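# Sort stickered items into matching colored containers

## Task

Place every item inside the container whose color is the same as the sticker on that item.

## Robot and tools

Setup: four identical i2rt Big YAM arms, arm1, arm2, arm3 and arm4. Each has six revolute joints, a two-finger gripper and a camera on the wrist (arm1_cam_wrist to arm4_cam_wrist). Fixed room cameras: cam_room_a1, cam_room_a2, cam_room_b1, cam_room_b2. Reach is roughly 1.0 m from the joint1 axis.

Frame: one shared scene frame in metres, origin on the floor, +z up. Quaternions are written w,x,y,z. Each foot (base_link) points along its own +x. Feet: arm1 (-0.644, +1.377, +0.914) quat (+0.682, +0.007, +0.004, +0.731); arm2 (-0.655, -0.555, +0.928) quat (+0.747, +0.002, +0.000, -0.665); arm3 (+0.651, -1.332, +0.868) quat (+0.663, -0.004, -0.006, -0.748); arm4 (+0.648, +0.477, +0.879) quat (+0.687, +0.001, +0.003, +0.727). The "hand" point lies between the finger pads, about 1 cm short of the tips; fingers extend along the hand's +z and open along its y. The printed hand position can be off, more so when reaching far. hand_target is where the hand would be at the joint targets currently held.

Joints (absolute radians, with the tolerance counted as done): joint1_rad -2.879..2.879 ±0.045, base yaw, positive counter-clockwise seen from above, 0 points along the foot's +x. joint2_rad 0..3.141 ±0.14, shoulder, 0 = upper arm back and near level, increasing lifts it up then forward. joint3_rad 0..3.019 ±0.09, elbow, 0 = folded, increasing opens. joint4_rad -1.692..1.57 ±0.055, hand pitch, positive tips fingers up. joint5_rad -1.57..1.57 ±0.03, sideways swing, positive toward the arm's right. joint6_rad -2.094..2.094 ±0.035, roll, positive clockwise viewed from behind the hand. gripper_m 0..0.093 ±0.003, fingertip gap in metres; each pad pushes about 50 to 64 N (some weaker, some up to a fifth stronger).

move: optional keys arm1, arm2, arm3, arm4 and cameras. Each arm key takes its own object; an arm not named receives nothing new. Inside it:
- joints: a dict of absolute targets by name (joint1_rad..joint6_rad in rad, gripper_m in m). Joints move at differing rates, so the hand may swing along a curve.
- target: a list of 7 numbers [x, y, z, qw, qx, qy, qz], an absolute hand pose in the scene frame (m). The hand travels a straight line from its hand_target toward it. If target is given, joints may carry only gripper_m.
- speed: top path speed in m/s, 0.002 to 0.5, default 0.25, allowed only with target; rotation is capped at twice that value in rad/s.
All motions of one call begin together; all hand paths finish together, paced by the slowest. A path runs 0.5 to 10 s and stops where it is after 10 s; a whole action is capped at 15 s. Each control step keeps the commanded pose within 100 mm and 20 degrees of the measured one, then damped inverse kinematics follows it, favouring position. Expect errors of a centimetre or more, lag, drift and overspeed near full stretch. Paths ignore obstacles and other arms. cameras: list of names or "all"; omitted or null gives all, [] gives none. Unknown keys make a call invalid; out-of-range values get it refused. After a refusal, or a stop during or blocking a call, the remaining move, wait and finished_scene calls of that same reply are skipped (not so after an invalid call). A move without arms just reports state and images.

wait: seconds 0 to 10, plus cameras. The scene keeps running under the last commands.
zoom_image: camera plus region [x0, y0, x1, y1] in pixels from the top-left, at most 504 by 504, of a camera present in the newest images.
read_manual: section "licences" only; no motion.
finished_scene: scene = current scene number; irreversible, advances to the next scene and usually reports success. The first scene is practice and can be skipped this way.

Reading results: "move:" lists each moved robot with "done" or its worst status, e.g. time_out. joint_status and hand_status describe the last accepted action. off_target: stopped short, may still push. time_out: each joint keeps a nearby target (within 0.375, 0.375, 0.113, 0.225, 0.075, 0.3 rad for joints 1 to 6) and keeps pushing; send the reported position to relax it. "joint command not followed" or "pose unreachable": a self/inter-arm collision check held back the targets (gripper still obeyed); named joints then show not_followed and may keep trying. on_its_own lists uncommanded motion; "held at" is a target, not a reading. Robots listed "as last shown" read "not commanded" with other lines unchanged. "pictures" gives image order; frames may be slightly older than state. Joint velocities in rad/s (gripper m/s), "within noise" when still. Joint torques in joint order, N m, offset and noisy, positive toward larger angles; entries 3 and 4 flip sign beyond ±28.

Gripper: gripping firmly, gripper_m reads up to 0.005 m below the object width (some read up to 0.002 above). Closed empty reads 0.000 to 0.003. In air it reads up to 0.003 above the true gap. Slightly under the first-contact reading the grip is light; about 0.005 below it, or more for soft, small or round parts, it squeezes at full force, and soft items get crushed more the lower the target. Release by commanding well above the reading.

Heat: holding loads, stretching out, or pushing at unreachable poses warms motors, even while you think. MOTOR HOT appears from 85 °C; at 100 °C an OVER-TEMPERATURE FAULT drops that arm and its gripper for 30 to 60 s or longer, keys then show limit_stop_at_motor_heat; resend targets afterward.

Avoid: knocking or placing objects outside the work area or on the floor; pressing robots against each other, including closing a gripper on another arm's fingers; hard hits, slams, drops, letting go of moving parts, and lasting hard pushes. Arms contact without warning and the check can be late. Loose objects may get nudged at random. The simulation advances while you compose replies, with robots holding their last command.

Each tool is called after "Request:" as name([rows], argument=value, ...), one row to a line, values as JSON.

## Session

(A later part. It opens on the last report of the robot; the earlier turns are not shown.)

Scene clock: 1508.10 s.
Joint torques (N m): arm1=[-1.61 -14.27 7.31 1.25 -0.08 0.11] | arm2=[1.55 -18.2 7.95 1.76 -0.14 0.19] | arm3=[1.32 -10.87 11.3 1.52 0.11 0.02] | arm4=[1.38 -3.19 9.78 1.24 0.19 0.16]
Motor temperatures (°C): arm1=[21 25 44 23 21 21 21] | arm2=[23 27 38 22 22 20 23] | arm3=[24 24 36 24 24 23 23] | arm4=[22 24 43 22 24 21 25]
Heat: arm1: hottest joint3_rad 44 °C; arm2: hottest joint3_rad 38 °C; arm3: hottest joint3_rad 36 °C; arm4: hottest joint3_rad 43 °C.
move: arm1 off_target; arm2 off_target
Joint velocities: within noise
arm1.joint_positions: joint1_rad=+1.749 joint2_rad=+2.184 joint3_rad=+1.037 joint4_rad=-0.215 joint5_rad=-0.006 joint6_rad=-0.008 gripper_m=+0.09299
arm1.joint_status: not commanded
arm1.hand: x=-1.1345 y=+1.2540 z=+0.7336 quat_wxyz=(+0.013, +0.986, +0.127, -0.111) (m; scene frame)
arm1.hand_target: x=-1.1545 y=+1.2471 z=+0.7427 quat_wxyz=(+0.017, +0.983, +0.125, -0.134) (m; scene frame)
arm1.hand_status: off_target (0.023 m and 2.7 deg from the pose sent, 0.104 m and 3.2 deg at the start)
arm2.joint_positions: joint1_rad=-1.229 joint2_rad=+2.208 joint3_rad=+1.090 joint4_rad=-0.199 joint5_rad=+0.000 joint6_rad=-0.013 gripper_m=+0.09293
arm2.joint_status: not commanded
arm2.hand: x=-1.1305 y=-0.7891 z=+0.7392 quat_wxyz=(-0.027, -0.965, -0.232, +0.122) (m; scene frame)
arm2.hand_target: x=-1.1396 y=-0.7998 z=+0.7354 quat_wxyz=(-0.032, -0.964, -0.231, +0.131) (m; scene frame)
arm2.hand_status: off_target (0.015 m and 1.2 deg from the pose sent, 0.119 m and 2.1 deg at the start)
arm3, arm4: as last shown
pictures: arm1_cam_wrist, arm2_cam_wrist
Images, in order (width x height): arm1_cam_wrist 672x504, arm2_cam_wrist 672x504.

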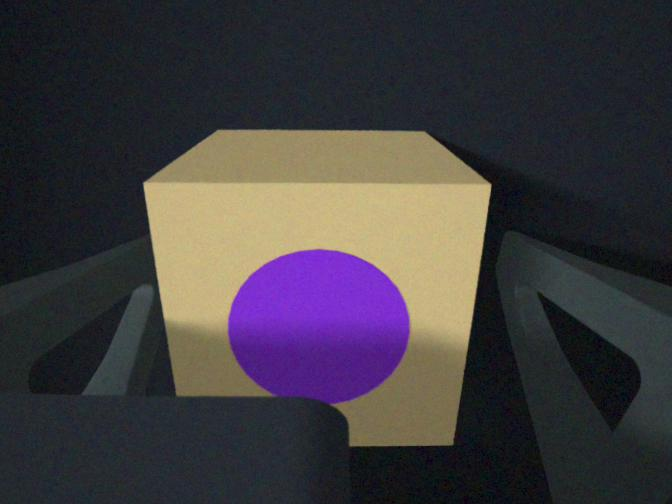

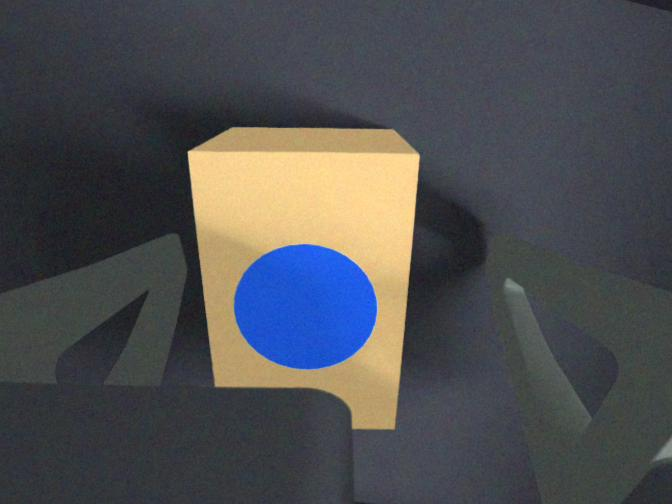

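Request:
move(arm1={"joints":{"gripper_m":0.045}}, arm2={"joints":{"gripper_m":0.036}}, cameras=[])

Request:
move(arm1={"target":[-1.11,1.258,0.92,-0.0171,-0.9829,-0.1252,0.1339],"speed":0.3}, arm2={"target":[-1.10,-0.782,0.92,0.0314,0.9637,0.2306,-0.1313],"speed":0.3}, cameras=["arm1_cam_wrist","arm2_cam_wrist"])

Request:
move(arm1={"joints":{"joint1_rad":-2.245,"joint2_rad":0.75,"joint3_rad":0.77,"joint4_rad":-1.29,"joint5_rad":0,"joint6_rad":0}}, arm2={"joints":{"joint1_rad":2.134,"joint2_rad":0.75,"joint3_rad":0.77,"joint4_rad":-1.29,"joint5_rad":0,"joint6_rad":0}}, cameras=[])

Request:
move(arm1={"target":[0.012,0.930,1.10,0.1288,0.2961,0.9455,-0.0403],"speed":0.3}, arm2={"target":[-0.04,-0.07,1.085,0.1275,-0.3258,0.9357,0.0444],"speed":0.3}, cameras=[])

Request:
move(arm1={"target":[0.012,0.930,1.025,0.1288,0.2961,0.9455,-0.0403],"speed":0.2}, arm2={"target":[-0.034,-0.048,1.0,0.1275,-0.3258,0.9357,0.0444],"speed":0.2}, cameras=["arm1_cam_wrist","arm2_cam_wrist"])

Scene clock: 1527.40 s.
Joint torques (N m): arm1=[-1.26 -14.86 7.46 1.46 -0.02 0.17] | arm2=[1.49 -18.02 7.95 1.8 -0.09 0.18] | arm3=[1.38 -10.75 11.28 1.55 0.12 0.03] | arm4=[1.2 -3.49 9.76 1.21 0.16 0.15]
Motor temperatures (°C): arm1=[21 25 41 23 21 21 21] | arm2=[23 27 38 22 22 20 23] | arm3=[24 24 36 24 24 23 23] | arm4=[22 23 45 22 24 21 25]
Heat: arm1: hottest joint3_rad 41 °C; arm2: hottest joint3_rad 38 °C; arm3: hottest joint3_rad 36 °C; arm4: hottest joint3_rad 45 °C.
move: arm1 off_target; arm2 off_target
Joint velocities: within noise
arm1.joint_positions: joint1_rad=+1.749 joint2_rad=+2.184 joint3_rad=+1.037 joint4_rad=-0.214 joint5_rad=-0.006 joint6_rad=-0.007 gripper_m=+0.05297
arm1.joint_status: gripper_m off_target (ended at +0.05300, target +0.04500)
arm1.hand: x=-1.1346 y=+1.2539 z=+0.7337 quat_wxyz=(+0.013, +0.986, +0.127, -0.111) (m; scene frame)
arm1.hand_target: x=-1.1546 y=+1.2471 z=+0.7428 quat_wxyz=(+0.017, +0.983, +0.125, -0.134) (m; scene frame)
arm1.hand_status: not commanded
arm2.joint_positions: joint1_rad=-1.229 joint2_rad=+2.208 joint3_rad=+1.090 joint4_rad=-0.199 joint5_rad=-0.001 joint6_rad=-0.013 gripper_m=+0.04410
arm2.joint_status: gripper_m off_target (ended at +0.04413, target +0.03600)
arm2.hand: x=-1.1303 y=-0.7895 z=+0.7392 quat_wxyz=(-0.027, -0.965, -0.232, +0.122) (m; scene frame)
arm2.hand_target: x=-1.1396 y=-0.7998 z=+0.7354 quat_wxyz=(-0.032, -0.964, -0.231, +0.131) (m; scene frame)
arm2.hand_status: not commanded
arm3, arm4: as last shown
pictures: none
No camera images: "cameras" was empty.

Scene clock: 1528.80 s.
Joint torques (N m): arm1=[-1.85 -11.46 8.55 0.61 -0.02 0.08] | arm2=[1.55 -15.21 8.01 0.91 -0.03 0.2] | arm3=[1.49 -10.7 11.33 1.59 0.12 0.03] | arm4=[1.44 -3.14 9.77 1.17 0.2 0.14]
Motor temperatures (°C): arm1=[21 25 41 23 21 21 21] | arm2=[23 27 37 22 22 20 23] | arm3=[24 24 36 24 24 23 23] | arm4=[22 23 45 22 24 21 25]
Heat: arm1: hottest joint3_rad 41 °C; arm2: hottest joint3_rad 37 °C; arm3: hottest joint3_rad 36 °C; arm4: hottest joint3_rad 45 °C.
move: arm1 done; arm2 off_target
Joint velocities: within noise
arm1.joint_positions: joint1_rad=+1.749 joint2_rad=+1.702 joint3_rad=+0.951 joint4_rad=-0.556 joint5_rad=-0.006 joint6_rad=-0.007 gripper_m=+0.05297
arm1.joint_status: not commanded
arm1.hand: x=-1.1110 y=+1.2586 z=+0.9201 quat_wxyz=(+0.017, +0.982, +0.127, -0.138) (m; scene frame)
arm1.hand_target: x=-1.1100 y=+1.2580 z=+0.9200 quat_wxyz=(+0.017, +0.983, +0.125, -0.134) (m; scene frame)
arm1.hand_status: done (0.001 m and 0.5 deg from the pose sent, 0.188 m and 2.7 deg at the start)
arm2.joint_positions: joint1_rad=-1.226 joint2_rad=+1.729 joint3_rad=+1.002 joint4_rad=-0.532 joint5_rad=-0.001 joint6_rad=-0.011 gripper_m=+0.04410
arm2.joint_status: not commanded
arm2.hand: x=-1.1110 y=-0.7819 z=+0.9321 quat_wxyz=(-0.034, -0.961, -0.232, +0.150) (m; scene frame)
arm2.hand_target: x=-1.0999 y=-0.7818 z=+0.9203 quat_wxyz=(-0.031, -0.964, -0.231, +0.131) (m; scene frame)
arm2.hand_status: off_target (0.016 m and 2.1 deg from the pose sent, 0.183 m and 1.2 deg at the start)
arm3, arm4: as last shown
pictures: arm1_cam_wrist, arm2_cam_wrist
Images, in order (width x height): arm1_cam_wrist 672x504, arm2_cam_wrist 672x504.

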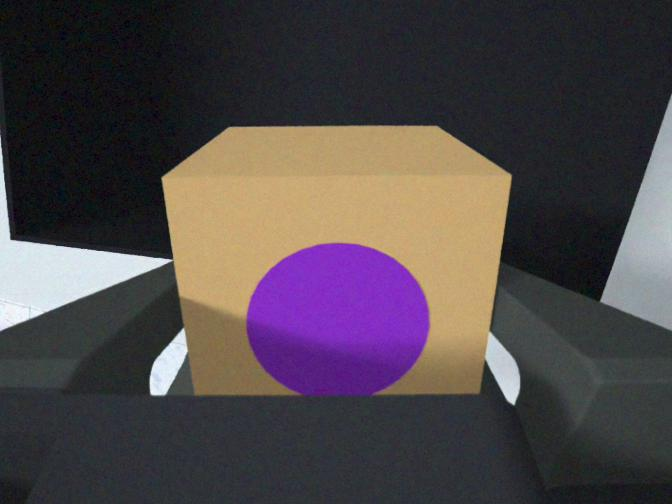

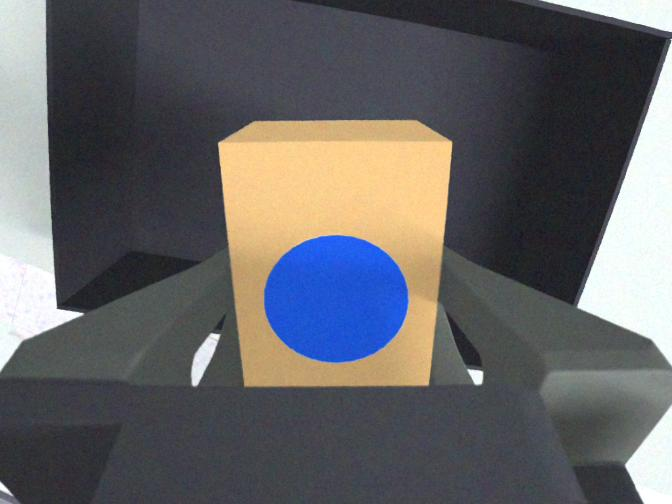

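Scene clock: 1531.43 s.
Joint torques (N m): arm1=[-2.02 -0.44 12.19 0.55 -0.01 0.08] | arm2=[0.85 -4.19 11.25 0.87 0.13 0.18] | arm3=[1.38 -10.81 11.32 1.58 0.12 0.04] | arm4=[0.5 -3.37 9.74 1.13 0.2 0.14]
Motor temperatures (°C): arm1=[21 25 40 23 21 21 21] | arm2=[23 27 38 22 22 20 23] | arm3=[24 24 36 24 24 23 23] | arm4=[22 23 45 22 24 21 25]
Heat: arm1: hottest joint3_rad 40 °C; arm2: hottest joint3_rad 38 °C; arm3: hottest joint3_rad 36 °C; arm4: hottest joint3_rad 45 °C.
move: arm1 done; arm2 done
Joint velocities: arm1=[within noise] | arm2=[-0.024 -0.024 0.007 -0.007 -0.022 -0.168 0] | arm3=[within noise] | arm4=[within noise]
arm1.joint_positions: joint1_rad=-2.240 joint2_rad=+0.759 joint3_rad=+0.757 joint4_rad=-1.280 joint5_rad=+0.002 joint6_rad=-0.006 gripper_m=+0.05303
arm1.joint_status: all done
arm1.hand: x=-0.4382 y=+1.2374 z=+1.1145 quat_wxyz=(-0.129, -0.290, -0.947, +0.045) (m; scene frame)
arm1.hand_target: x=-0.4387 y=+1.2365 z=+1.1217 quat_wxyz=(-0.135, -0.295, -0.945, +0.046) (m; scene frame)
arm1.hand_status: not commanded
arm2.joint_positions: joint1_rad=+2.130 joint2_rad=+0.760 joint3_rad=+0.775 joint4_rad=-1.278 joint5_rad=-0.003 joint6_rad=-0.011 gripper_m=+0.04407
arm2.joint_status: all done
arm2.hand: x=-0.4602 y=-0.3991 z=+1.1412 quat_wxyz=(-0.146, +0.333, -0.930, -0.053) (m; scene frame)
arm2.hand_target: x=-0.4641 y=-0.4018 z=+1.1402 quat_wxyz=(-0.143, +0.330, -0.932, -0.051) (m; scene frame)
arm2.hand_status: not commanded
arm3, arm4: as last shown
pictures: none
No camera images: "cameras" was empty.

Scene clock: 1534.53 s.
Joint torques (N m): arm1=[-2.02 -21.42 16.75 0.39 -0.04 0.07] | arm2=[0.03 -24.7 16.79 0.73 0.12 0.15] | arm3=[1.32 -10.87 11.28 1.55 0.11 0.03] | arm4=[0.67 -3.19 9.72 1.14 0.2 0.15]
Motor temperatures (°C): arm1=[21 26 41 23 21 21 21] | arm2=[23 27 38 22 22 20 23] | arm3=[24 24 37 24 24 23 23] | arm4=[22 23 45 22 24 21 25]
Heat: arm1: hottest joint3_rad 41 °C; arm2: hottest joint3_rad 38 °C; arm3: hottest joint3_rad 37 °C; arm4: hottest joint3_rad 45 °C.
move: arm1 off_target; arm2 off_target
Joint velocities: within noise
arm1.joint_positions: joint1_rad=-2.240 joint2_rad=+2.418 joint3_rad=+2.652 joint4_rad=-1.558 joint5_rad=-0.003 joint6_rad=+0.000 gripper_m=+0.05303
arm1.joint_status: not commanded
arm1.hand: x=+0.0046 y=+0.9351 z=+1.0829 quat_wxyz=(-0.110, -0.293, -0.949, +0.036) (m; scene frame)
arm1.hand_target: x=+0.0110 y=+0.9306 z=+1.0999 quat_wxyz=(-0.130, -0.296, -0.945, +0.041) (m; scene frame)
arm1.hand_status: off_target (0.019 m and 2.3 deg from the pose sent, 0.545 m and 0.9 deg at the start)
arm2.joint_positions: joint1_rad=+2.130 joint2_rad=+2.322 joint3_rad=+2.401 joint4_rad=-1.397 joint5_rad=-0.002 joint6_rad=-0.011 gripper_m=+0.04407
arm2.joint_status: not commanded
arm2.hand: x=-0.0531 y=-0.0724 z=+1.0838 quat_wxyz=(-0.120, +0.334, -0.934, -0.043) (m; scene frame)
arm2.hand_target: x=-0.0407 y=-0.0706 z=+1.0847 quat_wxyz=(-0.129, +0.326, -0.936, -0.045) (m; scene frame)
arm2.hand_status: off_target (0.013 m and 1.3 deg from the pose sent, 0.537 m and 2.5 deg at the start)
arm3, arm4: as last shown
pictures: none
No camera images: "cameras" was empty.

Scene clock: 1535.70 s.
Joint torques (N m): arm1=[-1.73 -24.53 10.69 1.32 -0.03 0.08] | arm2=[1.32 -26.17 12.96 1.57 0.11 0.21] | arm3=[1.44 -10.81 11.3 1.57 0.13 0.03] | arm4=[1.03 -3.37 9.83 0.99 0.17 0.15]
Motor temperatures (°C): arm1=[21 26 41 23 21 21 22] | arm2=[23 27 38 22 22 20 23] | arm3=[24 24 37 24 24 23 23] | arm4=[22 23 45 22 24 21 25]
Heat: arm1: hottest joint3_rad 41 °C; arm2: hottest joint3_rad 38 °C; arm3: hottest joint3_rad 37 °C; arm4: hottest joint3_rad 45 °C.
move: arm1 off_target; arm2 off_target
Joint velocities: within noise
arm1.joint_positions: joint1_rad=-2.240 joint2_rad=+2.397 joint3_rad=+2.407 joint4_rad=-1.336 joint5_rad=-0.004 joint6_rad=+0.001 gripper_m=+0.05303
arm1.joint_status: not commanded
arm1.hand: x=+0.0080 y=+0.9322 z=+1.0050 quat_wxyz=(-0.109, -0.294, -0.949, +0.035) (m; scene frame)
arm1.hand_target: x=+0.0117 y=+0.9300 z=+1.0249 quat_wxyz=(-0.129, -0.296, -0.946, +0.040) (m; scene frame)
arm1.hand_status: off_target (0.021 m and 2.4 deg from the pose sent, 0.059 m and 2.3 deg at the start)
arm2.joint_positions: joint1_rad=+2.131 joint2_rad=+2.412 joint3_rad=+2.380 joint4_rad=-1.266 joint5_rad=+0.003 joint6_rad=+0.002 gripper_m=+0.04407
arm2.joint_status: not commanded
arm2.hand: x=-0.0332 y=-0.0567 z=+1.0137 quat_wxyz=(-0.130, +0.328, -0.935, -0.045) (m; scene frame)
arm2.hand_target: x=-0.0345 y=-0.0483 z=+1.0000 quat_wxyz=(-0.128, +0.326, -0.936, -0.044) (m; scene frame)
arm2.hand_status: off_target (0.016 m and 0.4 deg from the pose sent, 0.090 m and 1.3 deg at the start)
arm3, arm4: as last shown
pictures: arm1_cam_wrist, arm2_cam_wrist
Images, in order (width x height): arm1_cam_wrist 672x504, arm2_cam_wrist 672x504.

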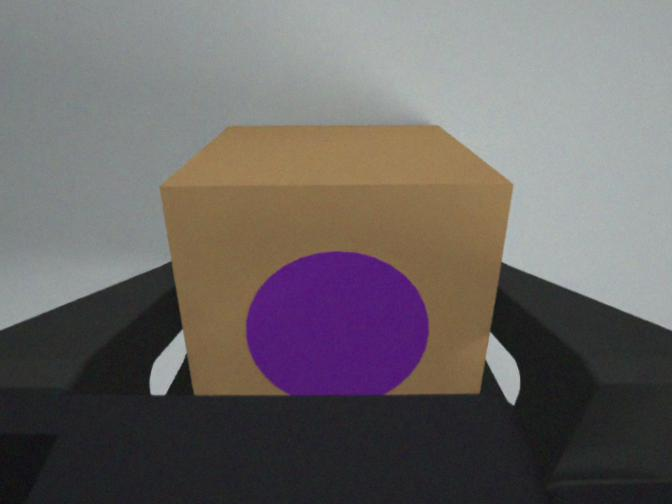

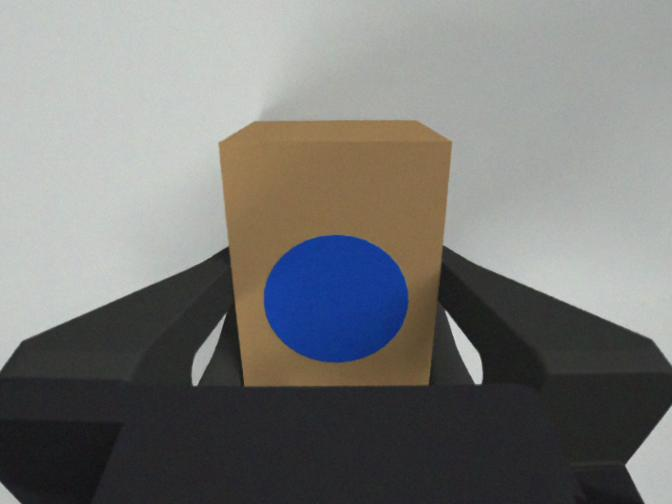

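Request:
move(arm1={"target":[0.010,0.930,1.018,0.1288,0.2961,0.9455,-0.0403],"speed":0.1}, arm2={"target":[-0.034,-0.048,0.988,0.1275,-0.3258,0.9357,0.0444],"speed":0.1}, cameras=[])

Request:
move(arm1={"joints":{"gripper_m":0.085}}, arm2={"joints":{"gripper_m":0.080}}, cameras=[])

Request:
move(arm1={"target":[-0.40,1.21,1.13,0.1288,0.2961,0.9455,-0.0403],"speed":0.35}, arm2={"target":[-0.45,-0.392,1.13,0.1275,-0.3258,0.9357,0.0444],"speed":0.35}, arm4={"target":[-0.004,0.967,1.09,0.0889,-0.9100,0.3030,0.2680],"speed":0.35}, cameras=["arm4_cam_wrist"])

Request:
move(arm4={"target":[-0.002,0.965,1.008,0.0889,-0.9100,0.3030,0.2680],"speed":0.2}, cameras=["arm4_cam_wrist"])

Scene clock: 1548.93 s.
Joint torques (N m): arm1=[-2.32 -24.76 10.15 1.5 -0.02 0.08] | arm2=[1.55 -26.23 10.74 2 0.11 0.19] | arm3=[1.38 -10.75 11.29 1.57 0.12 0.03] | arm4=[1.32 -3.14 9.73 1.2 0.15 0.14]
Motor temperatures (°C): arm1=[21 28 40 23 21 21 22] | arm2=[23 27 40 22 22 20 24] | arm3=[24 24 37 24 24 23 23] | arm4=[22 23 45 22 24 21 25]
Heat: arm1: hottest joint3_rad 40 °C; arm2: hottest joint3_rad 40 °C; arm3: hottest joint3_rad 37 °C; arm4: hottest joint3_rad 45 °C.
move: arm1 off_target; arm2 off_target
Joint velocities: within noise
arm1.joint_positions: joint1_rad=-2.240 joint2_rad=+2.385 joint3_rad=+2.381 joint4_rad=-1.313 joint5_rad=-0.004 joint6_rad=+0.001 gripper_m=+0.05303
arm1.joint_status: not commanded
arm1.hand: x=+0.0079 y=+0.9323 z=+1.0045 quat_wxyz=(-0.114, -0.293, -0.948, +0.037) (m; scene frame)
arm1.hand_target: x=+0.0099 y=+0.9299 z=+1.0180 quat_wxyz=(-0.129, -0.296, -0.946, +0.040) (m; scene frame)
arm1.hand_status: off_target (0.014 m and 1.8 deg from the pose sent, 0.013 m and 2.4 deg at the start)
arm2.joint_positions: joint1_rad=+2.131 joint2_rad=+2.412 joint3_rad=+2.380 joint4_rad=-1.247 joint5_rad=+0.003 joint6_rad=+0.002 gripper_m=+0.04407
arm2.joint_status: not commanded
arm2.hand: x=-0.0297 y=-0.0540 z=+1.0150 quat_wxyz=(-0.139, +0.327, -0.933, -0.048) (m; scene frame)
arm2.hand_target: x=-0.0347 y=-0.0486 z=+0.9883 quat_wxyz=(-0.127, +0.326, -0.936, -0.044) (m; scene frame)
arm2.hand_status: off_target (0.028 m and 1.4 deg from the pose sent, 0.027 m and 0.4 deg at the start)
arm3.joint_positions: joint1_rad=+1.695 joint2_rad=+1.293 joint3_rad=+1.616 joint4_rad=-1.105 joint5_rad=-0.002 joint6_rad=-0.008 gripper_m=+0.09299
arm3.joint_status: not commanded
arm3.hand: x=+1.1702 y=-1.3235 z=+1.3293 quat_wxyz=(-0.385, +0.008, -0.923, +0.006) (m; scene frame)
arm3.hand_target: x=+1.1747 y=-1.3212 z=+1.3395 quat_wxyz=(-0.395, +0.006, -0.919, +0.005) (m; scene frame)
arm3.hand_status: not commanded
arm4: as last shown
pictures: none
No camera images: "cameras" was empty.

Scene clock: 1549.50 s.
Joint torques (N m): arm1=[-2.14 -24.41 10.74 1.26 -0.02 0.09] | arm2=[1.55 -26.17 10.7 1.98 0.11 0.2] | arm3=[1.44 -10.81 11.34 1.52 0.12 0.02] | arm4=[1.14 -3.14 9.62 1.16 0.17 0.15]
Motor temperatures (°C): arm1=[21 28 40 23 21 21 22] | arm2=[23 27 40 22 22 20 24] | arm3=[24 24 37 24 24 23 23] | arm4=[22 23 45 22 24 21 25]
Heat: arm1: hottest joint3_rad 40 °C; arm2: hottest joint3_rad 40 °C; arm3: hottest joint3_rad 37 °C; arm4: hottest joint3_rad 45 °C.
move: arm1 done; arm2 done
Joint velocities: within noise
arm1.joint_positions: joint1_rad=-2.240 joint2_rad=+2.384 joint3_rad=+2.376 joint4_rad=-1.310 joint5_rad=-0.003 joint6_rad=+0.002 gripper_m=+0.08496
arm1.joint_status: all done
arm1.hand: x=+0.0072 y=+0.9327 z=+1.0029 quat_wxyz=(-0.113, -0.294, -0.948, +0.037) (m; scene frame)
arm1.hand_target: x=+0.0100 y=+0.9301 z=+1.0182 quat_wxyz=(-0.129, -0.296, -0.946, +0.040) (m; scene frame)
arm1.hand_status: not commanded
arm2.joint_positions: joint1_rad=+2.131 joint2_rad=+2.412 joint3_rad=+2.380 joint4_rad=-1.247 joint5_rad=+0.003 joint6_rad=+0.002 gripper_m=+0.07992
arm2.joint_status: all done
arm2.hand: x=-0.0297 y=-0.0540 z=+1.0150 quat_wxyz=(-0.139, +0.327, -0.934, -0.048) (m; scene frame)
arm2.hand_target: x=-0.0347 y=-0.0486 z=+0.9883 quat_wxyz=(-0.127, +0.326, -0.936, -0.044) (m; scene frame)
arm2.hand_status: not commanded
arm3: as last shown
arm4.joint_positions: joint1_rad=+0.875 joint2_rad=+0.755 joint3_rad=+0.764 joint4_rad=-1.007 joint5_rad=-0.003 joint6_rad=-0.011 gripper_m=+0.08511
arm4.joint_status: not commanded
arm4.hand: x=+0.4020 y=+0.6617 z=+1.1160 quat_wxyz=(-0.087, +0.912, -0.297, -0.270) (m; scene frame)
arm4.hand_target: x=+0.4001 y=+0.6626 z=+1.1214 quat_wxyz=(-0.089, +0.908, -0.300, -0.278) (m; scene frame)
arm4.hand_status: not commanded
pictures: none
No camera images: "cameras" was empty.

Scene clock: 1552.07 s.
Joint torques (N m): arm1=[-2.9 -0.79 11.04 0.54 0.01 -0.06] | arm2=[0.73 -2.96 10.33 0.83 -0.07 0.11] | arm3=[1.44 -10.7 11.32 1.55 0.12 0.02] | arm4=[1.14 -24.53 13.19 0.4 0.2 0.15]
Motor temperatures (°C): arm1=[21 27 40 23 21 21 22] | arm2=[23 27 40 22 22 20 24] | arm3=[24 24 37 24 24 23 23] | arm4=[22 23 45 22 24 21 25]
Heat: arm1: hottest joint3_rad 40 °C; arm2: hottest joint3_rad 40 °C; arm3: hottest joint3_rad 37 °C; arm4: hottest joint3_rad 45 °C.
move: arm1 done; arm2 off_target; arm4 off_target
Joint velocities: within noise
arm1.joint_positions: joint1_rad=-2.240 joint2_rad=+0.896 joint3_rad=+0.865 joint4_rad=-1.238 joint5_rad=-0.006 joint6_rad=+0.007 gripper_m=+0.08496
arm1.joint_status: not commanded
arm1.hand: x=-0.3979 y=+1.2115 z=+1.1322 quat_wxyz=(-0.137, -0.295, -0.945, +0.042) (m; scene frame)
arm1.hand_target: x=-0.4000 y=+1.2101 z=+1.1300 quat_wxyz=(-0.129, -0.296, -0.946, +0.040) (m; scene frame)
arm1.hand_status: done (0.003 m and 1.0 deg from the pose sent, 0.509 m and 1.9 deg at the start)
arm2.joint_positions: joint1_rad=+2.131 joint2_rad=+0.817 joint3_rad=+0.799 joint4_rad=-1.245 joint5_rad=+0.005 joint6_rad=+0.002 gripper_m=+0.07992
arm2.joint_status: not commanded
arm2.hand: x=-0.4455 y=-0.3886 z=+1.1413 quat_wxyz=(-0.147, +0.327, -0.932, -0.050) (m; scene frame)
arm2.hand_target: x=-0.4501 y=-0.3921 z=+1.1303 quat_wxyz=(-0.128, +0.326, -0.936, -0.044) (m; scene frame)
arm2.hand_status: off_target (0.013 m and 2.4 deg from the pose sent, 0.551 m and 1.4 deg at the start)
arm3: as last shown
arm4.joint_positions: joint1_rad=+0.875 joint2_rad=+2.176 joint3_rad=+2.201 joint4_rad=-1.040 joint5_rad=+0.001 joint6_rad=-0.011 gripper_m=+0.08511
arm4.joint_status: not commanded
arm4.hand: x=+0.0035 y=+0.9587 z=+1.0844 quat_wxyz=(-0.086, +0.914, -0.298, -0.261) (m; scene frame)
arm4.hand_target: x=-0.0033 y=+0.9666 z=+1.0899 quat_wxyz=(-0.089, +0.910, -0.303, -0.269) (m; scene frame)
arm4.hand_status: off_target (0.012 m and 1.1 deg from the pose sent, 0.509 m and 0.8 deg at the start)
pictures: arm4_cam_wrist
Images, in order (width x height): arm4_cam_wrist 672x504.

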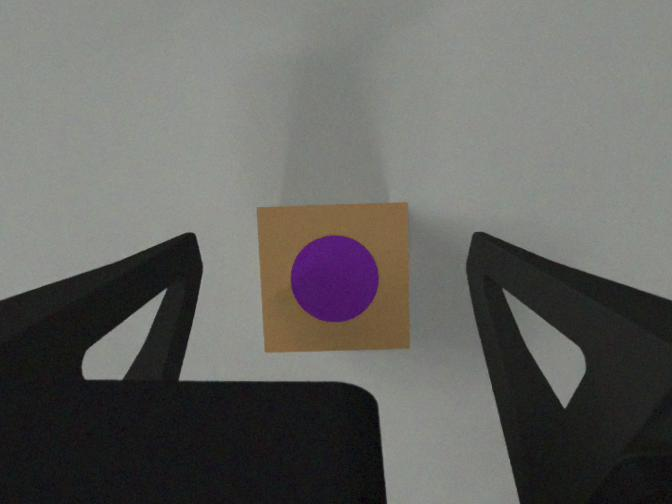

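Scene clock: 1553.13 s.
Joint torques (N m): arm1=[-2.49 -1.03 11.26 0.46 -0.03 -0.08] | arm2=[0.79 -3.08 10.37 0.87 -0.07 0.12] | arm3=[1.44 -10.81 11.32 1.59 0.11 0.02] | arm4=[0.32 -25 9.52 1.46 0.19 0.15]
Motor temperatures (°C): arm1=[21 27 40 23 21 21 22] | arm2=[23 27 39 22 22 20 24] | arm3=[24 24 37 24 24 23 23] | arm4=[22 23 45 22 24 21 25]
Heat: arm1: hottest joint3_rad 40 °C; arm2: hottest joint3_rad 39 °C; arm3: hottest joint3_rad 37 °C; arm4: hottest joint3_rad 45 °C.
move: arm4 off_target
Joint velocities: within noise
arm1, arm2, arm3: as last shown
arm4.joint_positions: joint1_rad=+0.875 joint2_rad=+2.186 joint3_rad=+2.047 joint4_rad=-0.859 joint5_rad=+0.001 joint6_rad=-0.011 gripper_m=+0.08511
arm4.joint_status: not commanded
arm4.hand: x=+0.0010 y=+0.9601 z=+1.0215 quat_wxyz=(-0.089, +0.912, -0.297, -0.269) (m; scene frame)
arm4.hand_target: x=-0.0015 y=+0.9647 z=+1.0078 quat_wxyz=(-0.089, +0.910, -0.303, -0.268) (m; scene frame)
arm4.hand_status: off_target (0.015 m and 0.7 deg from the pose sent, 0.077 m and 1.1 deg at the start)
pictures: arm4_cam_wrist
Images, in order (width x height): arm4_cam_wrist 672x504.

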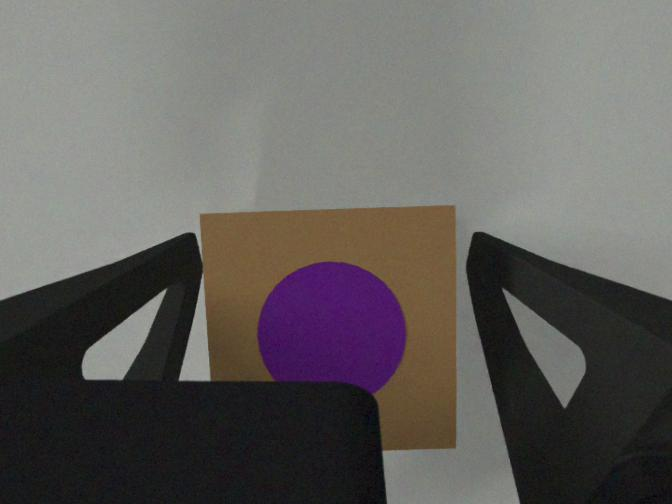

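Request:
move(arm4={"joints":{"gripper_m":0.045}}, cameras=[])

Request:
move(arm4={"target":[0.40,0.662,1.13,0.0889,-0.9100,0.3030,0.2680],"speed":0.35}, cameras=["arm4_cam_wrist"])

Request:
move(arm4={"joints":{"joint1_rad":-1.077,"joint2_rad":0.75,"joint3_rad":0.77,"joint4_rad":-1.0,"joint5_rad":0,"joint6_rad":0}}, cameras=[])

Request:
move(arm4={"target":[1.125,0.767,0.88,0.2709,-0.2609,0.9234,0.0765],"speed":0.35}, cameras=[])

Request:
move(arm4={"target":[1.118,0.767,0.75,0.2709,-0.2609,0.9234,0.0765],"speed":0.2}, cameras=["arm4_cam_wrist"])

Scene clock: 1564.60 s.
Joint torques (N m): arm1=[-2.78 -0.79 11.19 0.54 -0.01 -0.05] | arm2=[0.62 -2.96 10.33 0.84 -0.07 0.11] | arm3=[1.38 -10.81 11.28 1.58 0.12 0.02] | arm4=[0.91 -24.88 9.62 1.43 0.21 0.11]
Motor temperatures (°C): arm1=[21 27 39 23 21 21 22] | arm2=[23 27 38 22 22 20 23] | arm3=[24 24 37 24 24 23 23] | arm4=[22 24 44 22 24 21 25]
Heat: arm1: hottest joint3_rad 39 °C; arm2: hottest joint3_rad 38 °C; arm3: hottest joint3_rad 37 °C; arm4: hottest joint3_rad 44 °C.
move: arm4 off_target
Joint velocities: within noise
arm1, arm2, arm3: as last shown
arm4.joint_positions: joint1_rad=+0.875 joint2_rad=+2.186 joint3_rad=+2.047 joint4_rad=-0.858 joint5_rad=+0.002 joint6_rad=-0.011 gripper_m=+0.05331
arm4.joint_status: gripper_m off_target (ended at +0.05334, target +0.04500)
arm4.hand: x=+0.0009 y=+0.9603 z=+1.0216 quat_wxyz=(-0.089, +0.912, -0.297, -0.269) (m; scene frame)
arm4.hand_target: x=-0.0016 y=+0.9648 z=+1.0079 quat_wxyz=(-0.089, +0.910, -0.303, -0.268) (m; scene frame)
arm4.hand_status: not commanded
pictures: none
No camera images: "cameras" was empty.

Scene clock: 1566.83 s.
Joint torques (N m): arm1=[-2.73 -0.62 11.17 0.58 0 0] | arm2=[0.73 -3.02 10.35 0.87 -0.07 0.11] | arm3=[1.44 -10.81 11.34 1.54 0.11 0.02] | arm4=[1.38 -1.96 9.31 0.51 0.2 0.15]
Motor temperatures (°C): arm1=[21 27 39 23 21 21 22] | arm2=[23 27 38 22 22 20 23] | arm3=[24 24 37 24 24 23 23] | arm4=[22 24 44 22 24 21 25]
Heat: arm1: hottest joint3_rad 39 °C; arm2: hottest joint3_rad 38 °C; arm3: hottest joint3_rad 37 °C; arm4: hottest joint3_rad 44 °C.
move: arm4 done
Joint velocities: within noise
arm1, arm2, arm3: as last shown
arm4.joint_positions: joint1_rad=+0.877 joint2_rad=+0.755 joint3_rad=+0.805 joint4_rad=-1.032 joint5_rad=+0.009 joint6_rad=-0.004 gripper_m=+0.05331
arm4.joint_status: not commanded
arm4.hand: x=+0.4006 y=+0.6645 z=+1.1337 quat_wxyz=(-0.093, +0.909, -0.300, -0.276) (m; scene frame)
arm4.hand_target: x=+0.4001 y=+0.6620 z=+1.1300 quat_wxyz=(-0.089, +0.910, -0.303, -0.268) (m; scene frame)
arm4.hand_status: done (0.005 m and 1.1 deg from the pose sent, 0.510 m and 0.7 deg at the start)
pictures: arm4_cam_wrist
Images, in order (width x height): arm4_cam_wrist 672x504.

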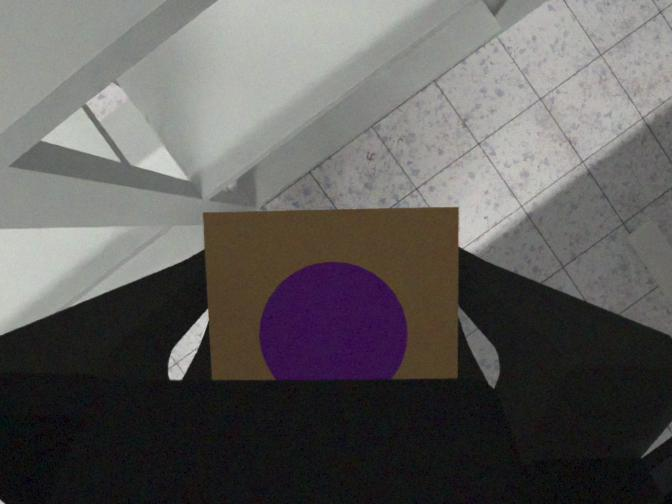

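Scene clock: 1568.80 s.
Joint torques (N m): arm1=[-2.02 -1.26 11.4 0.43 0.03 -0.02] | arm2=[0.67 -3.08 10.36 0.83 -0.07 0.11] | arm3=[1.32 -10.81 11.34 1.54 0.11 0.02] | arm4=[0.79 -3.49 9.44 1.26 0.01 0.06]
Motor temperatures (°C): arm1=[21 27 39 23 21 21 22] | arm2=[23 27 38 22 22 20 23] | arm3=[24 24 37 24 24 23 23] | arm4=[22 24 43 22 24 21 25]
Heat: arm1: hottest joint3_rad 39 °C; arm2: hottest joint3_rad 38 °C; arm3: hottest joint3_rad 37 °C; arm4: hottest joint3_rad 43 °C.
move: arm4 done
Joint velocities: within noise
arm1, arm2, arm3: as last shown
arm4.joint_positions: joint1_rad=-1.075 joint2_rad=+0.755 joint3_rad=+0.767 joint4_rad=-1.013 joint5_rad=+0.002 joint6_rad=-0.004 gripper_m=+0.05341
arm4.joint_status: all done
arm4.hand: x=+0.9110 y=+0.6387 z=+1.1145 quat_wxyz=(-0.269, +0.264, -0.924, -0.074) (m; scene frame)
arm4.hand_target: x=+0.9134 y=+0.6398 z=+1.1192 quat_wxyz=(-0.278, +0.260, -0.921, -0.078) (m; scene frame)
arm4.hand_status: not commanded
pictures: none
No camera images: "cameras" was empty.

Scene clock: 1570.40 s.
Joint torques (N m): arm1=[-2.43 -0.67 11.12 0.64 -0.01 -0.06] | arm2=[0.73 -2.96 10.39 0.84 -0.07 0.11] | arm3=[1.55 -10.64 11.33 1.59 0.12 0.03] | arm4=[0.26 -15.74 9.07 1.36 -0.05 0.04]
Motor temperatures (°C): arm1=[21 26 39 23 21 21 21] | arm2=[23 27 38 22 22 20 23] | arm3=[24 24 37 24 24 23 23] | arm4=[22 24 43 22 24 21 25]
Heat: arm1: hottest joint3_rad 39 °C; arm2: hottest joint3_rad 38 °C; arm3: hottest joint3_rad 37 °C; arm4: hottest joint3_rad 43 °C.
move: arm4 off_target
Joint velocities: within noise
arm1, arm2, arm3: as last shown
arm4.joint_positions: joint1_rad=-1.075 joint2_rad=+1.760 joint3_rad=+0.911 joint4_rad=-0.195 joint5_rad=+0.001 joint6_rad=-0.004 gripper_m=+0.05341
arm4.joint_status: not commanded
arm4.hand: x=+1.1040 y=+0.7579 z=+0.8664 quat_wxyz=(-0.248, +0.265, -0.929, -0.069) (m; scene frame)
arm4.hand_target: x=+1.1241 y=+0.7664 z=+0.8806 quat_wxyz=(-0.271, +0.261, -0.923, -0.076) (m; scene frame)
arm4.hand_status: off_target (0.027 m and 2.9 deg from the pose sent, 0.342 m and 0.5 deg at the start)
pictures: none
No camera images: "cameras" was empty.

Scene clock: 1571.73 s.
Joint torques (N m): arm1=[-2.78 -0.91 11.28 0.57 -0.02 -0.03] | arm2=[0.73 -3.02 10.36 0.85 -0.06 0.11] | arm3=[1.38 -10.81 11.32 1.57 0.13 0.03] | arm4=[1.08 -17.14 4.85 1.5 0.11 0.11]
Motor temperatures (°C): arm1=[21 26 39 23 21 21 21] | arm2=[23 27 38 22 22 20 23] | arm3=[24 24 37 24 24 23 23] | arm4=[22 24 43 22 24 21 25]
Heat: arm1: hottest joint3_rad 39 °C; arm2: hottest joint3_rad 38 °C; arm3: hottest joint3_rad 37 °C; arm4: hottest joint3_rad 43 °C.
move: arm4 done
Joint velocities: within noise
arm1, arm2: as last shown
arm3.joint_positions: joint1_rad=+1.695 joint2_rad=+1.293 joint3_rad=+1.616 joint4_rad=-1.105 joint5_rad=-0.002 joint6_rad=-0.008 gripper_m=+0.09299
arm3.joint_status: not commanded
arm3.hand: x=+1.1702 y=-1.3235 z=+1.3293 quat_wxyz=(-0.385, +0.008, -0.923, +0.006) (m; scene frame)
arm3.hand_target: x=+1.1747 y=-1.3212 z=+1.3395 quat_wxyz=(-0.395, +0.006, -0.919, +0.005) (m; scene frame)
arm3.hand_status: not commanded
arm4.joint_positions: joint1_rad=-1.075 joint2_rad=+2.066 joint3_rad=+0.911 joint4_rad=+0.140 joint5_rad=+0.001 joint6_rad=-0.004 gripper_m=+0.05341
arm4.joint_status: not commanded
arm4.hand: x=+1.1118 y=+0.7627 z=+0.7491 quat_wxyz=(-0.262, +0.264, -0.925, -0.073) (m; scene frame)
arm4.hand_target: x=+1.1178 y=+0.7669 z=+0.7501 quat_wxyz=(-0.271, +0.261, -0.923, -0.076) (m; scene frame)
arm4.hand_status: done (0.008 m and 1.2 deg from the pose sent, 0.118 m and 2.9 deg at the start)
pictures: arm4_cam_wrist
Images, in order (width x height): arm4_cam_wrist 672x504.

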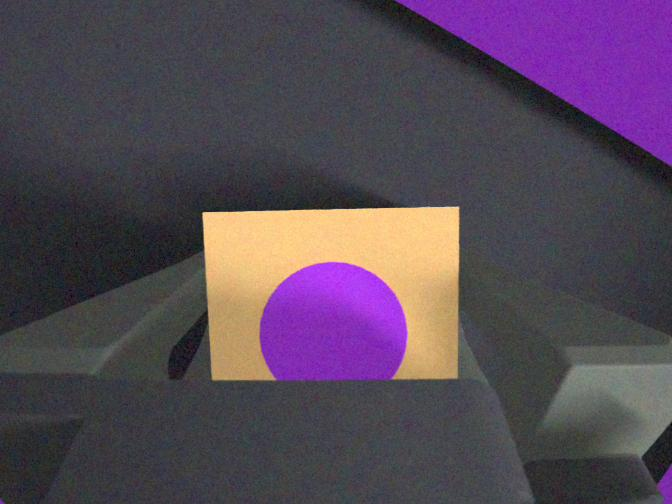

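Request:
move(arm4={"target":[1.118,0.767,0.744,0.2709,-0.2609,0.9234,0.0765],"speed":0.1}, cameras=[])

Request:
move(arm4={"joints":{"gripper_m":0.08}}, cameras=[])

Request:
move(arm4={"target":[1.09,0.752,0.93,0.2709,-0.2609,0.9234,0.0765],"speed":0.3}, cameras=["arm4_cam_wrist"])

Request:
move(arm4={"joints":{"joint1_rad":2.19,"joint2_rad":0.73,"joint3_rad":0.77,"joint4_rad":-0.96,"joint5_rad":0,"joint6_rad":0}}, cameras=[])

Request:
move(arm4={"target":[-0.044,-0.080,1.08,-0.1092,-0.8908,-0.3134,0.3103],"speed":0.35}, cameras=["arm4_cam_wrist"])

Request:
move(arm4={"target":[-0.042,-0.078,0.998,-0.1092,-0.8908,-0.3134,0.3103],"speed":0.2}, cameras=["arm4_cam_wrist"])

Scene clock: 1582.10 s.
Joint torques (N m): arm1=[-2.61 -1.14 11 0.53 -0.02 -0.06] | arm2=[0.85 -3.08 10.37 0.84 -0.08 0.11] | arm3=[1.38 -10.7 11.34 1.57 0.12 0.03] | arm4=[0.62 -15.62 5.04 1.65 0.11 0.12]
Motor temperatures (°C): arm1=[21 26 39 23 21 21 21] | arm2=[23 27 38 22 22 20 23] | arm3=[24 24 37 24 24 23 23] | arm4=[22 25 41 22 24 21 26]
Heat: arm1: hottest joint3_rad 39 °C; arm2: hottest joint3_rad 38 °C; arm3: hottest joint3_rad 37 °C; arm4: hottest joint3_rad 41 °C.
move: arm4 done
Joint velocities: within noise
arm1, arm2, arm3: as last shown
arm4.joint_positions: joint1_rad=-1.075 joint2_rad=+2.066 joint3_rad=+0.911 joint4_rad=+0.154 joint5_rad=+0.001 joint6_rad=-0.004 gripper_m=+0.05341
arm4.joint_status: not commanded
arm4.hand: x=+1.1143 y=+0.7642 z=+0.7509 quat_wxyz=(-0.268, +0.264, -0.924, -0.075) (m; scene frame)
arm4.hand_target: x=+1.1177 y=+0.7669 z=+0.7441 quat_wxyz=(-0.271, +0.261, -0.923, -0.076) (m; scene frame)
arm4.hand_status: done (0.008 m and 0.5 deg from the pose sent, 0.009 m and 1.2 deg at the start)
pictures: none
No camera images: "cameras" was empty.

Scene clock: 1582.60 s.
Joint torques (N m): arm1=[-1.96 -0.67 11.14 0.55 -0.04 -0.02] | arm2=[0.73 -3.08 10.37 0.87 -0.07 0.11] | arm3=[1.38 -10.93 11.28 1.55 0.12 0.03] | arm4=[0.97 -15.56 5.12 1.44 0.11 0.1]
Motor temperatures (°C): arm1=[21 26 39 23 21 21 21] | arm2=[23 27 38 22 22 20 23] | arm3=[24 24 37 24 24 23 23] | arm4=[22 25 41 22 24 21 26]
Heat: arm1: hottest joint3_rad 39 °C; arm2: hottest joint3_rad 38 °C; arm3: hottest joint3_rad 37 °C; arm4: hottest joint3_rad 41 °C.
move: arm4 done
Joint velocities: within noise
arm1.joint_positions: joint1_rad=-2.240 joint2_rad=+0.896 joint3_rad=+0.865 joint4_rad=-1.238 joint5_rad=-0.006 joint6_rad=+0.007 gripper_m=+0.08496
arm1.joint_status: not commanded
arm1.hand: x=-0.3979 y=+1.2115 z=+1.1322 quat_wxyz=(-0.137, -0.295, -0.945, +0.042) (m; scene frame)
arm1.hand_target: x=-0.4000 y=+1.2101 z=+1.1300 quat_wxyz=(-0.129, -0.296, -0.946, +0.040) (m; scene frame)
arm1.hand_status: not commanded
arm2.joint_positions: joint1_rad=+2.131 joint2_rad=+0.817 joint3_rad=+0.799 joint4_rad=-1.245 joint5_rad=+0.005 joint6_rad=+0.002 gripper_m=+0.07992
arm2.joint_status: not commanded
arm2.hand: x=-0.4455 y=-0.3886 z=+1.1413 quat_wxyz=(-0.147, +0.327, -0.932, -0.050) (m; scene frame)
arm2.hand_target: x=-0.4501 y=-0.3921 z=+1.1303 quat_wxyz=(-0.128, +0.326, -0.936, -0.044) (m; scene frame)
arm2.hand_status: not commanded
arm3: as last shown
arm4.joint_positions: joint1_rad=-1.075 joint2_rad=+2.066 joint3_rad=+0.911 joint4_rad=+0.156 joint5_rad=+0.001 joint6_rad=-0.004 gripper_m=+0.07992
arm4.joint_status: all done
arm4.hand: x=+1.1147 y=+0.7644 z=+0.7512 quat_wxyz=(-0.269, +0.264, -0.923, -0.075) (m; scene frame)
arm4.hand_target: x=+1.1177 y=+0.7669 z=+0.7441 quat_wxyz=(-0.271, +0.261, -0.923, -0.076) (m; scene frame)
arm4.hand_status: not commanded
pictures: none
No camera images: "cameras" was empty.

Scene clock: 1583.90 s.
Joint torques (N m): arm1=[-2.9 -1.44 11.25 0.5 -0.06 -0.06] | arm2=[0.73 -3.08 10.35 0.83 -0.07 0.11] | arm3=[1.49 -10.87 11.3 1.58 0.12 0.03] | arm4=[1.26 -12.69 8.18 0.53 0.22 0.13]
Motor temperatures (°C): arm1=[21 26 39 23 21 21 21] | arm2=[23 27 38 22 22 20 23] | arm3=[24 24 37 24 24 23 23] | arm4=[22 25 41 22 24 21 25]
Heat: arm1: hottest joint3_rad 39 °C; arm2: hottest joint3_rad 38 °C; arm3: hottest joint3_rad 37 °C; arm4: hottest joint3_rad 41 °C.
move: arm4 done
Joint velocities: within noise
arm1, arm2, arm3: as last shown
arm4.joint_positions: joint1_rad=-1.075 joint2_rad=+1.571 joint3_rad=+0.866 joint4_rad=-0.276 joint5_rad=+0.001 joint6_rad=-0.004 gripper_m=+0.07992
arm4.joint_status: not commanded
arm4.hand: x=+1.0889 y=+0.7486 z=+0.9332 quat_wxyz=(-0.277, +0.263, -0.921, -0.077) (m; scene frame)
arm4.hand_target: x=+1.0899 y=+0.7520 z=+0.9299 quat_wxyz=(-0.271, +0.261, -0.923, -0.076) (m; scene frame)
arm4.hand_status: done (0.005 m and 0.8 deg from the pose sent, 0.181 m and 0.4 deg at the start)
pictures: arm4_cam_wrist
Images, in order (width x height): arm4_cam_wrist 672x504.

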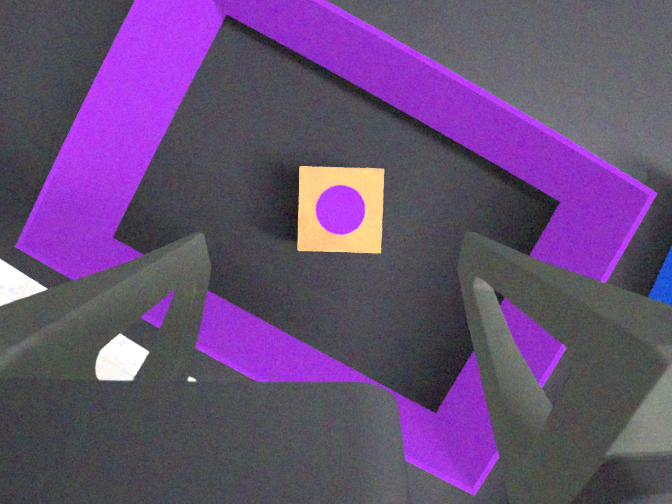

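Scene clock: 1586.33 s.
Joint torques (N m): arm1=[-2.14 -0.5 11.14 0.55 -0.03 -0.06] | arm2=[0.73 -2.96 10.36 0.88 -0.07 0.11] | arm3=[1.38 -10.75 11.33 1.55 0.12 0.03] | arm4=[1.38 -3.55 10.13 0.68 0.19 0.11]
Motor temperatures (°C): arm1=[21 26 39 23 21 21 21] | arm2=[23 27 37 22 22 20 23] | arm3=[24 24 37 24 24 23 23] | arm4=[22 25 41 22 24 21 25]
Heat: arm1: hottest joint3_rad 39 °C; arm2: hottest joint3_rad 37 °C; arm3: hottest joint3_rad 37 °C; arm4: hottest joint3_rad 41 °C.
move: arm4 done
Joint velocities: within noise
arm1, arm2, arm3: as last shown
arm4.joint_positions: joint1_rad=+2.187 joint2_rad=+0.738 joint3_rad=+0.761 joint4_rad=-0.948 joint5_rad=-0.003 joint6_rad=-0.004 gripper_m=+0.07996
arm4.joint_status: all done
arm4.hand: x=+0.4011 y=+0.2806 z=+1.1290 quat_wxyz=(+0.106, +0.894, +0.315, -0.302) (m; scene frame)
arm4.hand_target: x=+0.4026 y=+0.2813 z=+1.1342 quat_wxyz=(+0.107, +0.893, +0.314, -0.304) (m; scene frame)
arm4.hand_status: not commanded
pictures: none
No camera images: "cameras" was empty.

Scene clock: 1589.13 s.
Joint torques (N m): arm1=[-2.55 -0.73 11.23 0.47 0 0.02] | arm2=[0.85 -2.96 10.4 0.87 -0.07 0.11] | arm3=[1.55 -10.64 11.33 1.57 0.12 0.04] | arm4=[0.67 -25.93 12.93 0.68 0.2 0.11]
Motor temperatures (°C): arm1=[21 26 39 23 21 21 21] | arm2=[23 27 37 22 22 20 23] | arm3=[24 24 37 24 24 23 23] | arm4=[22 25 41 22 24 21 25]
Heat: arm1: hottest joint3_rad 39 °C; arm2: hottest joint3_rad 37 °C; arm3: hottest joint3_rad 37 °C; arm4: hottest joint3_rad 41 °C.
move: arm4 off_target
Joint velocities: within noise
arm1, arm2, arm3: as last shown
arm4.joint_positions: joint1_rad=+2.187 joint2_rad=+2.443 joint3_rad=+2.644 joint4_rad=-1.104 joint5_rad=-0.002 joint6_rad=-0.004 gripper_m=+0.07996
arm4.joint_status: not commanded
arm4.hand: x=-0.0412 y=-0.0714 z=+1.0893 quat_wxyz=(+0.109, +0.890, +0.313, -0.312) (m; scene frame)
arm4.hand_target: x=-0.0433 y=-0.0793 z=+1.0797 quat_wxyz=(+0.110, +0.890, +0.313, -0.312) (m; scene frame)
arm4.hand_status: off_target (0.013 m and 0.2 deg from the pose sent, 0.575 m and 1.1 deg at the start)
pictures: arm4_cam_wrist
Images, in order (width x height): arm4_cam_wrist 672x504.

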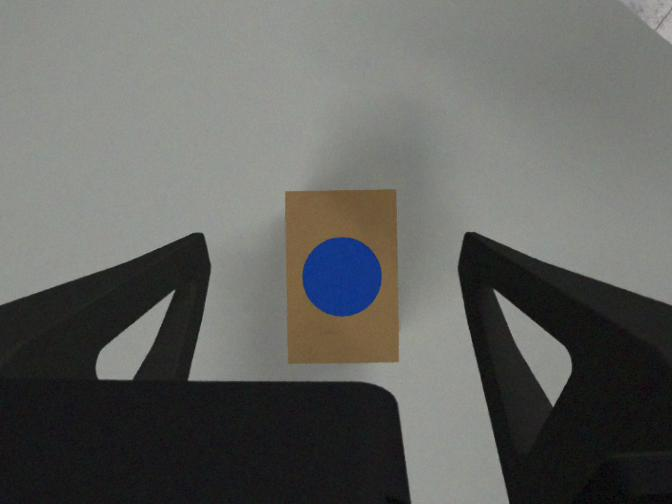

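Scene clock: 1590.17 s.
Joint torques (N m): arm1=[-2.32 -0.44 11.14 0.5 -0.02 -0.07] | arm2=[0.79 -3.02 10.36 0.87 -0.06 0.12] | arm3=[1.55 -10.64 11.3 1.54 0.11 0.02] | arm4=[1.03 -28.04 9.14 1.55 0.06 0.12]
Motor temperatures (°C): arm1=[21 26 39 23 21 21 21] | arm2=[23 27 37 22 22 20 23] | arm3=[24 24 37 24 24 23 23] | arm4=[22 25 41 22 24 21 25]
Heat: arm1: hottest joint3_rad 39 °C; arm2: hottest joint3_rad 37 °C; arm3: hottest joint3_rad 37 °C; arm4: hottest joint3_rad 41 °C.
move: arm4 off_target
Joint velocities: within noise
arm1, arm2, arm3: as last shown
arm4.joint_positions: joint1_rad=+2.192 joint2_rad=+2.411 joint3_rad=+2.384 joint4_rad=-0.870 joint5_rad=+0.001 joint6_rad=-0.006 gripper_m=+0.07996
arm4.joint_status: not commanded
arm4.hand: x=-0.0407 y=-0.0763 z=+1.0143 quat_wxyz=(+0.109, +0.888, +0.316, -0.315) (m; scene frame)
arm4.hand_target: x=-0.0416 y=-0.0777 z=+0.9980 quat_wxyz=(+0.109, +0.891, +0.313, -0.310) (m; scene frame)
arm4.hand_status: off_target (0.016 m and 0.7 deg from the pose sent, 0.092 m and 0.2 deg at the start)
pictures: arm4_cam_wrist
Images, in order (width x height): arm4_cam_wrist 672x504.

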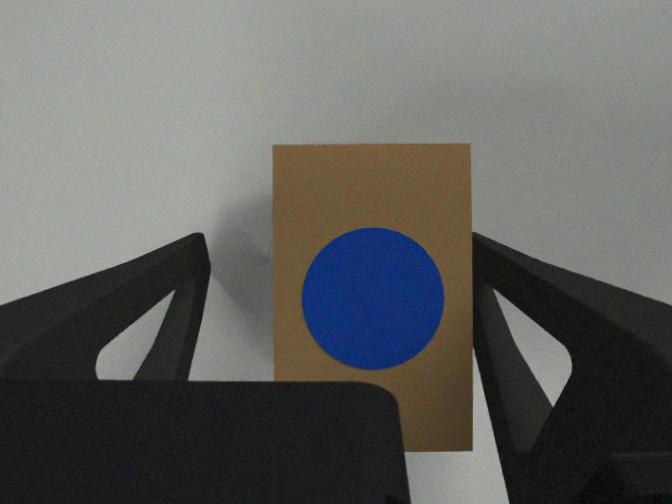

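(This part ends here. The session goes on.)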